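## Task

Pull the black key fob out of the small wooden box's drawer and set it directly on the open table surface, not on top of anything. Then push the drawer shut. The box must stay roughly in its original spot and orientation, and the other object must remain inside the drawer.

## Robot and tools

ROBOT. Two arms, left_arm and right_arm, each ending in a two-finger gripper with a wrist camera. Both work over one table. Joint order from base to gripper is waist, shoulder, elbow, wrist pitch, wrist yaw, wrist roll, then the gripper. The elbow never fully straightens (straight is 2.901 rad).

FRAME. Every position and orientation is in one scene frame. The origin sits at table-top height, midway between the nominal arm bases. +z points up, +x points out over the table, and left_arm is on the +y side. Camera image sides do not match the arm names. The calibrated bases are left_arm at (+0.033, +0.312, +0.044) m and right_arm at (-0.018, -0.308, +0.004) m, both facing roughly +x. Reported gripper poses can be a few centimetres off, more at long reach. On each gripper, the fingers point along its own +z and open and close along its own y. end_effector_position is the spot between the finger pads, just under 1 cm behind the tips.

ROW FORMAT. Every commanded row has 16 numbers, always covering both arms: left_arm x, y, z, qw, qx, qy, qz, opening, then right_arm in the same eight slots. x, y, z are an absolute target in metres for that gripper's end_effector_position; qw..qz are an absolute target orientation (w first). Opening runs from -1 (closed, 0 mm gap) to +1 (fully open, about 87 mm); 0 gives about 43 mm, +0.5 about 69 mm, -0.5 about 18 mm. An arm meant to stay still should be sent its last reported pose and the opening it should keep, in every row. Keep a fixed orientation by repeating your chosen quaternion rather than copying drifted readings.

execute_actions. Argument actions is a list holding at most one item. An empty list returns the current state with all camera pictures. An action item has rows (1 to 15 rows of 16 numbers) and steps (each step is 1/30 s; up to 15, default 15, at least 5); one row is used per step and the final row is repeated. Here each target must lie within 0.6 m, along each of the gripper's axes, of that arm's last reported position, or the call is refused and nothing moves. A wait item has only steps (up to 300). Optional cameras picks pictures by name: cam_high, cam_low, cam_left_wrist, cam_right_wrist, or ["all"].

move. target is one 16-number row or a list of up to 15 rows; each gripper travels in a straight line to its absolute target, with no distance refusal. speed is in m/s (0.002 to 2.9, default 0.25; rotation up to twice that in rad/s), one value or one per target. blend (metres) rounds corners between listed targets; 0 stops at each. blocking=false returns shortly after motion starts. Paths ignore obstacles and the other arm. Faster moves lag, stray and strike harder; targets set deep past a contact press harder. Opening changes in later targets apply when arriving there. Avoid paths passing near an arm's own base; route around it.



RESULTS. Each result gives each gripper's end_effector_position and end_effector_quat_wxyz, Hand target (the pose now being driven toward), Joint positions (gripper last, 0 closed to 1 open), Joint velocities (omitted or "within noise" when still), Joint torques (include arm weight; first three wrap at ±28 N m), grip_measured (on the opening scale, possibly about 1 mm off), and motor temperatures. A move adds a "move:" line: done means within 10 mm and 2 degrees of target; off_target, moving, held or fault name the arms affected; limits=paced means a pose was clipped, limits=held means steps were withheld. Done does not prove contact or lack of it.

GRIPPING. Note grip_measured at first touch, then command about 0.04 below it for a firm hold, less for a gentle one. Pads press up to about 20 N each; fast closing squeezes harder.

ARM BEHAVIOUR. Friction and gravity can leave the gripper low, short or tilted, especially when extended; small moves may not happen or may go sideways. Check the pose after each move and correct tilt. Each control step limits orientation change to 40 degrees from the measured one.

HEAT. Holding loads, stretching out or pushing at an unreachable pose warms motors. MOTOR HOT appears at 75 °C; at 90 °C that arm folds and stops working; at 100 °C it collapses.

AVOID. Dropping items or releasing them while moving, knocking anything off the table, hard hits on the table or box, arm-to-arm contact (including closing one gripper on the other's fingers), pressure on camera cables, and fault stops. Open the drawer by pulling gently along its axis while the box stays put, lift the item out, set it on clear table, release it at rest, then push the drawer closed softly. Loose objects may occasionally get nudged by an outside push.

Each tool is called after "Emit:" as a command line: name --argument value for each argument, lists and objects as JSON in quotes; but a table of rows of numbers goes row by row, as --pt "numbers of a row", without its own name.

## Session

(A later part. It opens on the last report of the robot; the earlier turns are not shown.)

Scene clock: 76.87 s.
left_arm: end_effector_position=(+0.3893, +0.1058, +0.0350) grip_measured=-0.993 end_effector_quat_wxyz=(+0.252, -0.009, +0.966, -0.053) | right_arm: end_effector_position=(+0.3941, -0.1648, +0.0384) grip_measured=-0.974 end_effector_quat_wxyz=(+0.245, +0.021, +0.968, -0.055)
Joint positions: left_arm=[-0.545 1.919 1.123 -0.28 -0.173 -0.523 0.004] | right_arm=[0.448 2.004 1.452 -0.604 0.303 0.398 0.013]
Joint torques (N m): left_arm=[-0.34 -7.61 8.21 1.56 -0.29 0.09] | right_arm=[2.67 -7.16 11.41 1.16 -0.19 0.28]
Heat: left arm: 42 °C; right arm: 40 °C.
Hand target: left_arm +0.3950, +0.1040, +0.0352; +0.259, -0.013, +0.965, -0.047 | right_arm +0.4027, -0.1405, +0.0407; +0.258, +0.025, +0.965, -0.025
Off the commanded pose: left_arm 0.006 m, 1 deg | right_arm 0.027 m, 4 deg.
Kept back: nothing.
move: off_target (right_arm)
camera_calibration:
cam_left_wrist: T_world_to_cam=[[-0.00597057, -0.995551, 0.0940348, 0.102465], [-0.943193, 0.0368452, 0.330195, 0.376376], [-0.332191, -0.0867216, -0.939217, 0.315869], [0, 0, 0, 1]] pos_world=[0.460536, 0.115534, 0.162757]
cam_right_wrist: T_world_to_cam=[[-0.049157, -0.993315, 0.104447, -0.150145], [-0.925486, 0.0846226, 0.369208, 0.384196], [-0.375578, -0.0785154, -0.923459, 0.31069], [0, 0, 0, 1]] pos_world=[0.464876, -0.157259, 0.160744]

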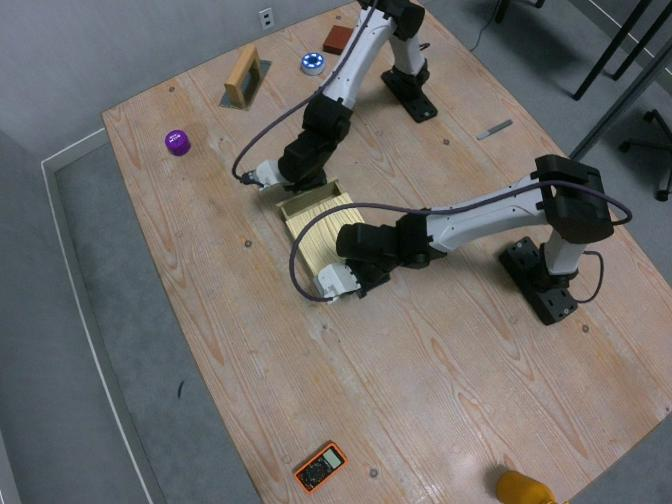

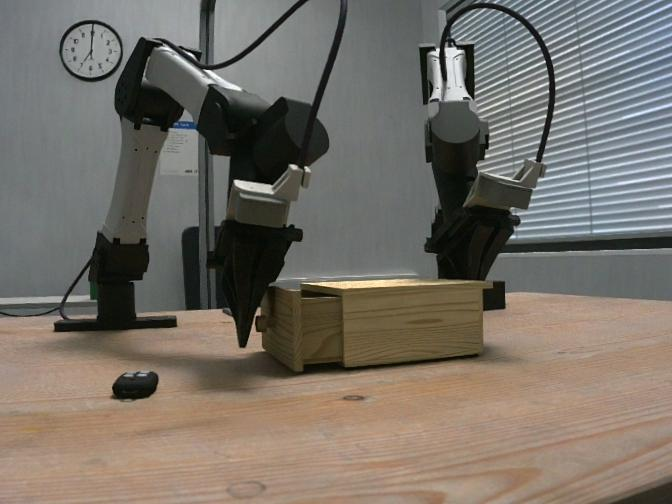

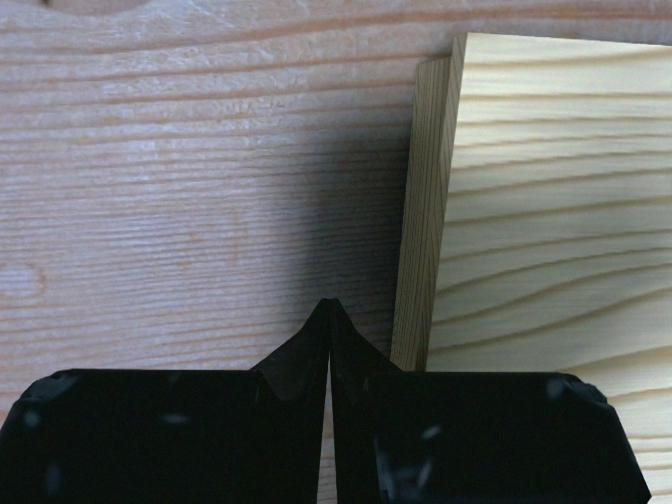

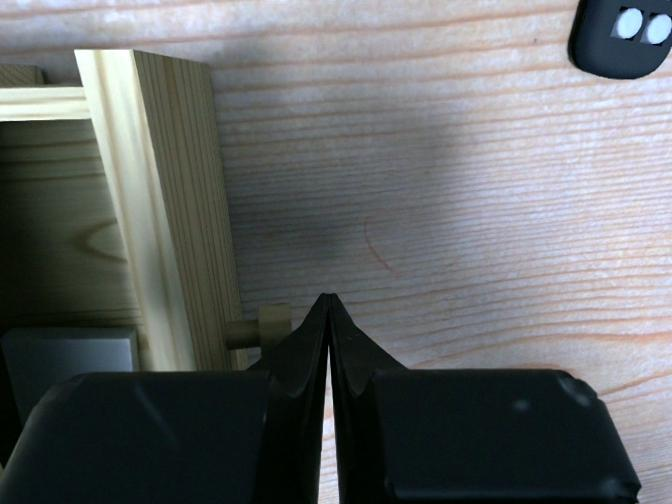

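Emit:
move --target '[0.395,0.104,0.035,0.2585,-0.0126,0.9648,-0.047,-1,0.408,-0.100,0.04,0.2582,0.0253,0.9636,-0.0253,-1]' --cameras '["all"]' --speed 0.06

Emit:
zoom_image --camera "cam_low" --region '[210, 250, 530, 400]'

Scene clock: 78.07 s.
left_arm: end_effector_position=(+0.3899, +0.1069, +0.0350) grip_measured=-0.993 end_effector_quat_wxyz=(+0.254, -0.010, +0.966, -0.050) | right_arm: end_effector_position=(+0.3936, -0.1325, +0.0385) grip_measured=-0.974 end_effector_quat_wxyz=(+0.235, +0.016, +0.970, -0.066)
Joint positions: left_arm=[-0.545 1.919 1.123 -0.28 -0.18 -0.523 0.003] | right_arm=[0.524 2.085 1.581 -0.704 0.341 0.464 0.013]
Joint torques (N m): left_arm=[-0.32 -7.64 8.28 1.57 -0.23 0.08] | right_arm=[3.14 -7.49 11.82 1.38 -0.16 0.32]
Heat: left arm: 42 °C; right arm: 40 °C.
Hand target: left_arm +0.3950, +0.1040, +0.0351; +0.259, -0.013, +0.965, -0.047 | right_arm +0.4058, -0.1009, +0.0416; +0.258, +0.024, +0.966, -0.025
Off the commanded pose: left_arm 0.006 m, 1 deg | right_arm 0.036 m, 6 deg.
Kept back: nothing.
move: off_target (right_arm)
camera_calibration:
cam_left_wrist: T_world_to_cam=[[-0.00285784, -0.996071, 0.0885088, 0.10255], [-0.944425, 0.0317829, 0.327188, 0.37806], [-0.328716, -0.0826548, -0.940805, 0.314543], [0, 0, 0, 1]] pos_world=[0.460738, 0.11613, 0.16315]
cam_right_wrist: T_world_to_cam=[[-0.0429096, -0.990744, 0.128787, -0.121056], [-0.917311, 0.0901436, 0.387833, 0.377787], [-0.395853, -0.101496, -0.912688, 0.317645], [0, 0, 0, 1]] pos_world=[0.467095, -0.121751, 0.158982]

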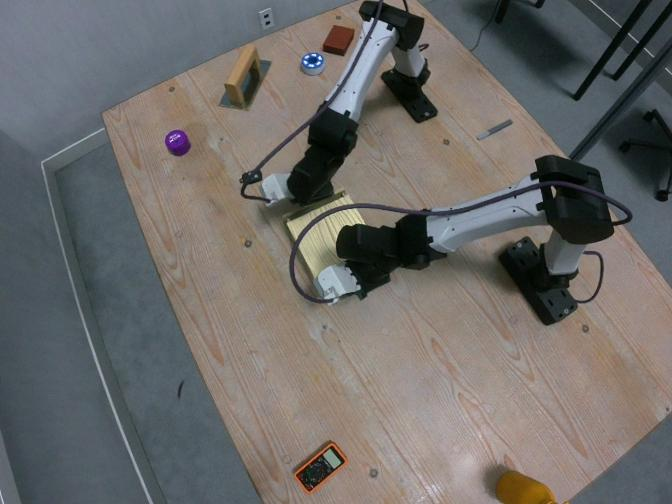

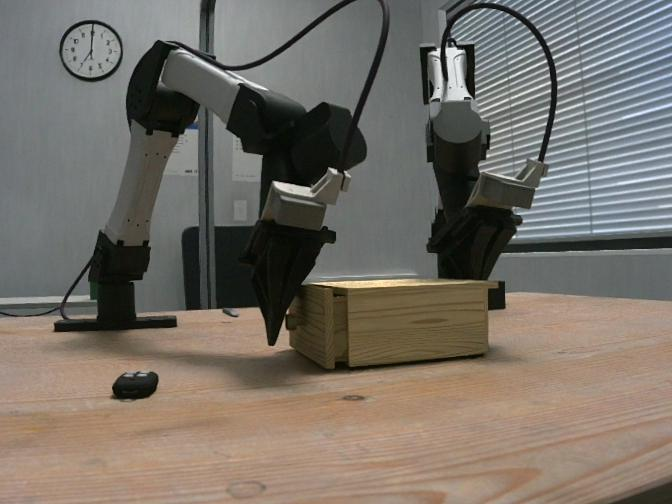

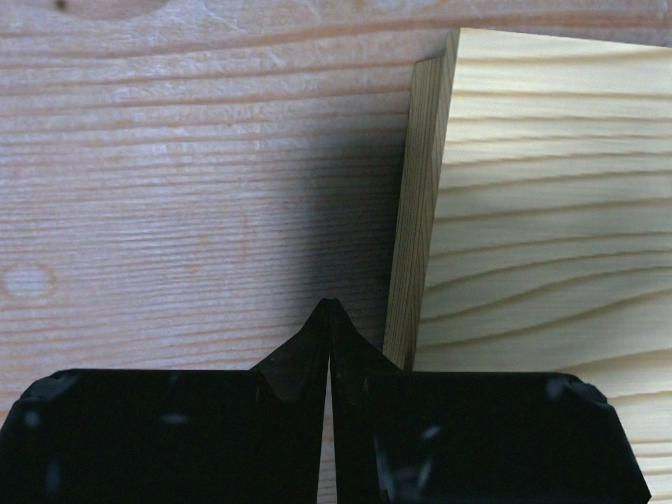

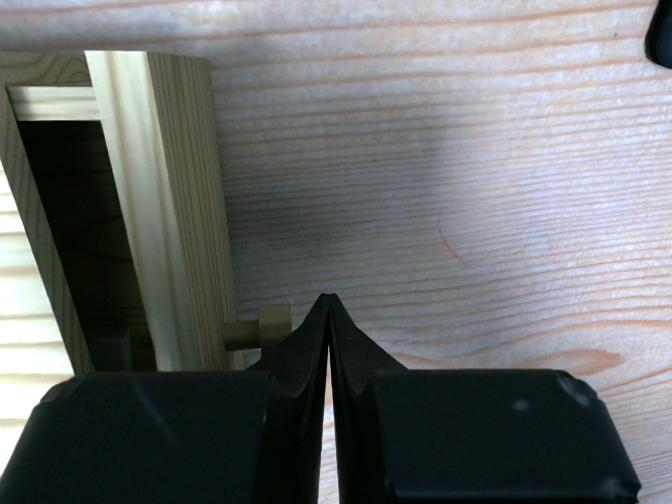

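Scaled by 1.575 from the camera's 672x504 image, which has a finer 960x720 frame.

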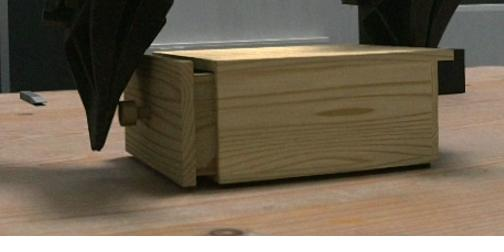

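Emit:
move --target '[0.395,0.104,0.035,0.2585,-0.0126,0.9648,-0.047,-1,0.411,-0.072,0.04,0.2582,0.0253,0.9636,-0.0253,-1]' --cameras '["all"]' --speed 0.05

Emit:
zoom_image --camera "cam_low" --region '[210, 250, 530, 400]'

Scene clock: 79.23 s.
left_arm: end_effector_position=(+0.3907, +0.1089, +0.0351) grip_measured=-0.993 end_effector_quat_wxyz=(+0.256, -0.011, +0.965, -0.044) | right_arm: end_effector_position=(+0.3926, -0.1170, +0.0392) grip_measured=-0.974 end_effector_quat_wxyz=(+0.224, +0.013, +0.971, -0.084)
Joint positions: left_arm=[-0.545 1.919 1.123 -0.281 -0.192 -0.523 0.003] | right_arm=[0.565 2.148 1.687 -0.797 0.375 0.502 0.013]
Joint torques (N m): left_arm=[-0.36 -7.62 8.27 1.58 -0.13 0.07] | right_arm=[4.05 -7.68 12.33 1.55 -0.31 0.43]
Heat: left arm: 42 °C; right arm: 39 °C.
Hand target: left_arm +0.3950, +0.1040, +0.0352; +0.259, -0.013, +0.965, -0.047 | right_arm +0.4070, -0.0737, +0.0432; +0.256, +0.024, +0.966, -0.025
Off the commanded pose: left_arm 0.006 m, 0 deg | right_arm 0.049 m, 8 deg.
Kept back: nothing.
move: off_target (right_arm)
camera_calibration:
cam_left_wrist: T_world_to_cam=[[0.002587, -0.99689, 0.0787573, 0.102885], [-0.946091, 0.0230689, 0.323078, 0.380551], [-0.32389, -0.0753474, -0.94309, 0.312365], [0, 0, 0, 1]] pos_world=[0.460941, 0.117322, 0.163538]
cam_right_wrist: T_world_to_cam=[[-0.0439082, -0.985315, 0.165004, -0.106281], [-0.90829, 0.108151, 0.404119, 0.373116], [-0.41603, -0.132128, -0.899701, 0.32328], [0, 0, 0, 1]] pos_world=[0.468725, -0.102359, 0.157609]

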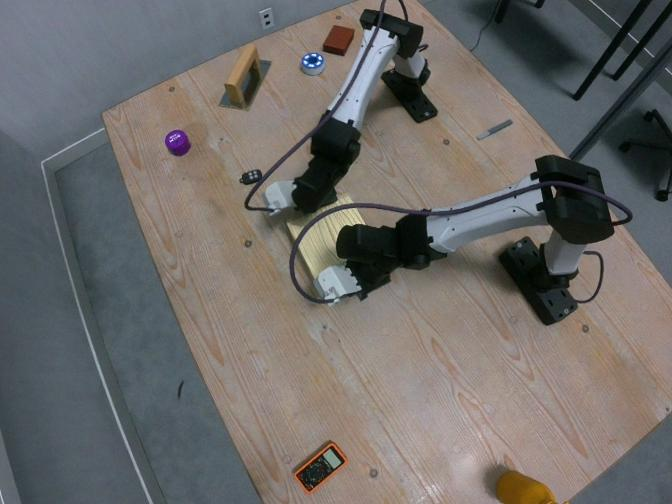

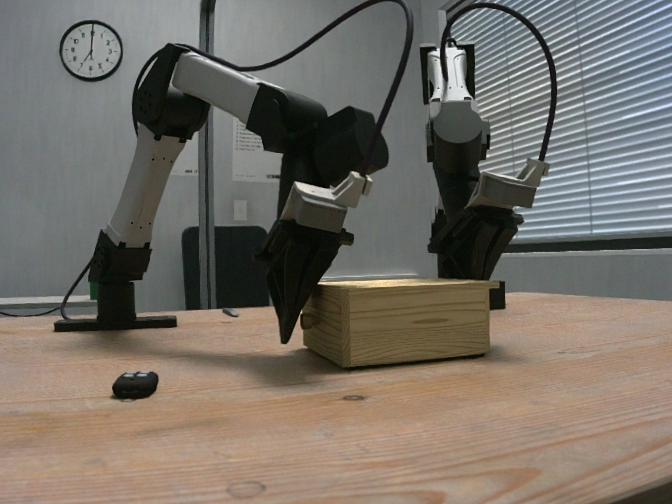

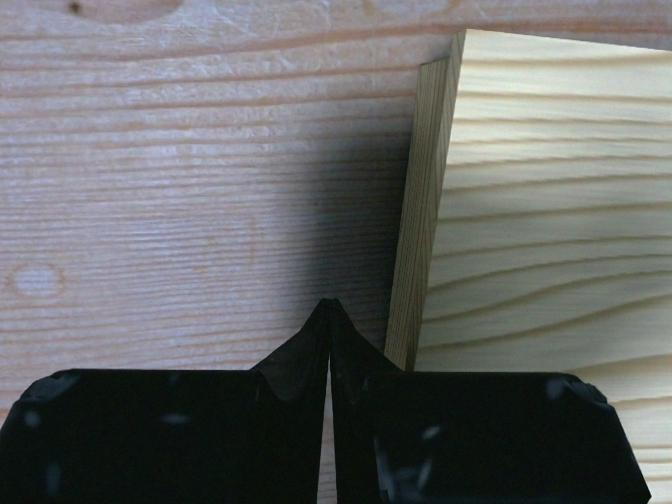

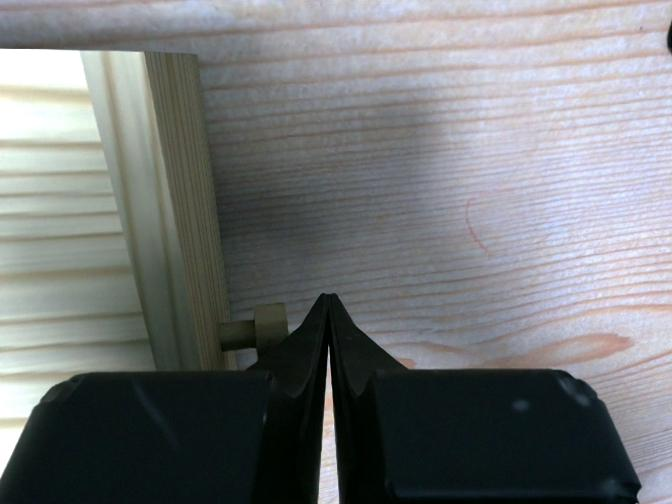

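Scaled by 1.575 from the camera's 672x504 image, which has a finer 960x720 frame.

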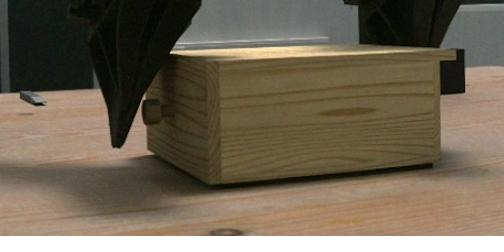

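Emit:
move --pt "0.395 0.14 0.045 0.2585 -0.0126 0.9648 -0.047 -1 0.400 -0.16 0.045 0.2582 0.0253 0.9636 -0.0253 -1" --pt "0.38 0.22 0.10 0.2585 -0.0126 0.9648 -0.047 -1 0.35 -0.26 0.11 0.2582 0.0253 0.9636 -0.0253 -1" --cameras '["cam_high","cam_low"]' --speed '[0.1,0.25]'

Emit:
zoom_image --camera "cam_high" --region '[230, 140, 410, 310]'

Emit:
zoom_image --camera "cam_low" --region '[210, 250, 530, 400]'

Scene clock: 81.90 s.
left_arm: end_effector_position=(+0.3849, +0.2205, +0.0983) grip_measured=-0.993 end_effector_quat_wxyz=(+0.262, -0.018, +0.964, -0.041) | right_arm: end_effector_position=(+0.3528, -0.2601, +0.1034) grip_measured=-0.974 end_effector_quat_wxyz=(+0.252, +0.030, +0.967, -0.030)
Joint positions: left_arm=[-0.248 1.625 1.031 -0.444 -0.059 -0.274 0.003] | right_arm=[0.21 1.659 1.267 -0.688 0.16 0.202 0.013]
Joint torques (N m): left_arm=[0.23 -8.06 6.31 1.56 0.06 0.23] | right_arm=[-0.1 -8.5 7.58 0.98 0.01 -0.24]
Motor temperatures (°C): left_arm=[26 42 43 37 25 27 23] | right_arm=[25 40 35 33 28 29 29]
Heat: left arm: 43 °C; right arm: 40 °C.
Hand target: left_arm +0.3801, +0.2200, +0.0999; +0.259, -0.013, +0.965, -0.047 | right_arm +0.3500, -0.2601, +0.1098; +0.258, +0.025, +0.965, -0.026
Off the commanded pose: left_arm 0.005 m, 1 deg | right_arm 0.007 m, 1 deg.
Kept back: nothing.
move: done
Images, in order (width x height): cam_high 672x504, cam_low 672x504.

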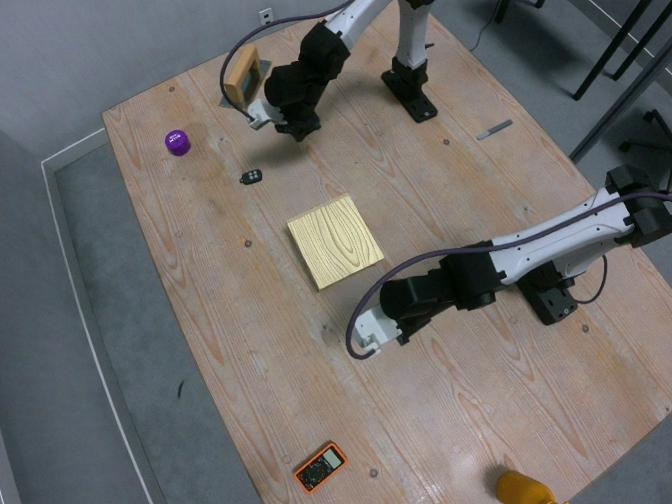

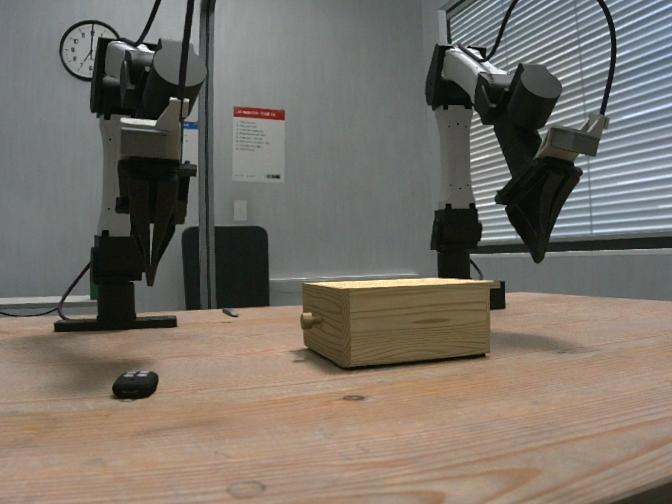

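Scaled by 2.800 from the camera's 672x504 image, which has a finer 960x720 frame.

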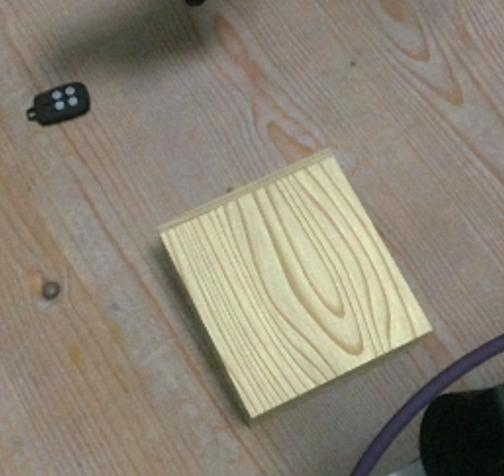

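Scaled by 1.575 from the camera's 672x504 image, which has a finer 960x720 frame.

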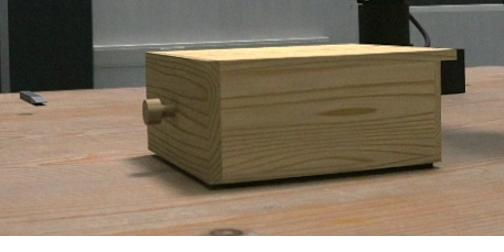

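Emit:
finished_scene --scene 1

The scene is finished: the task was done.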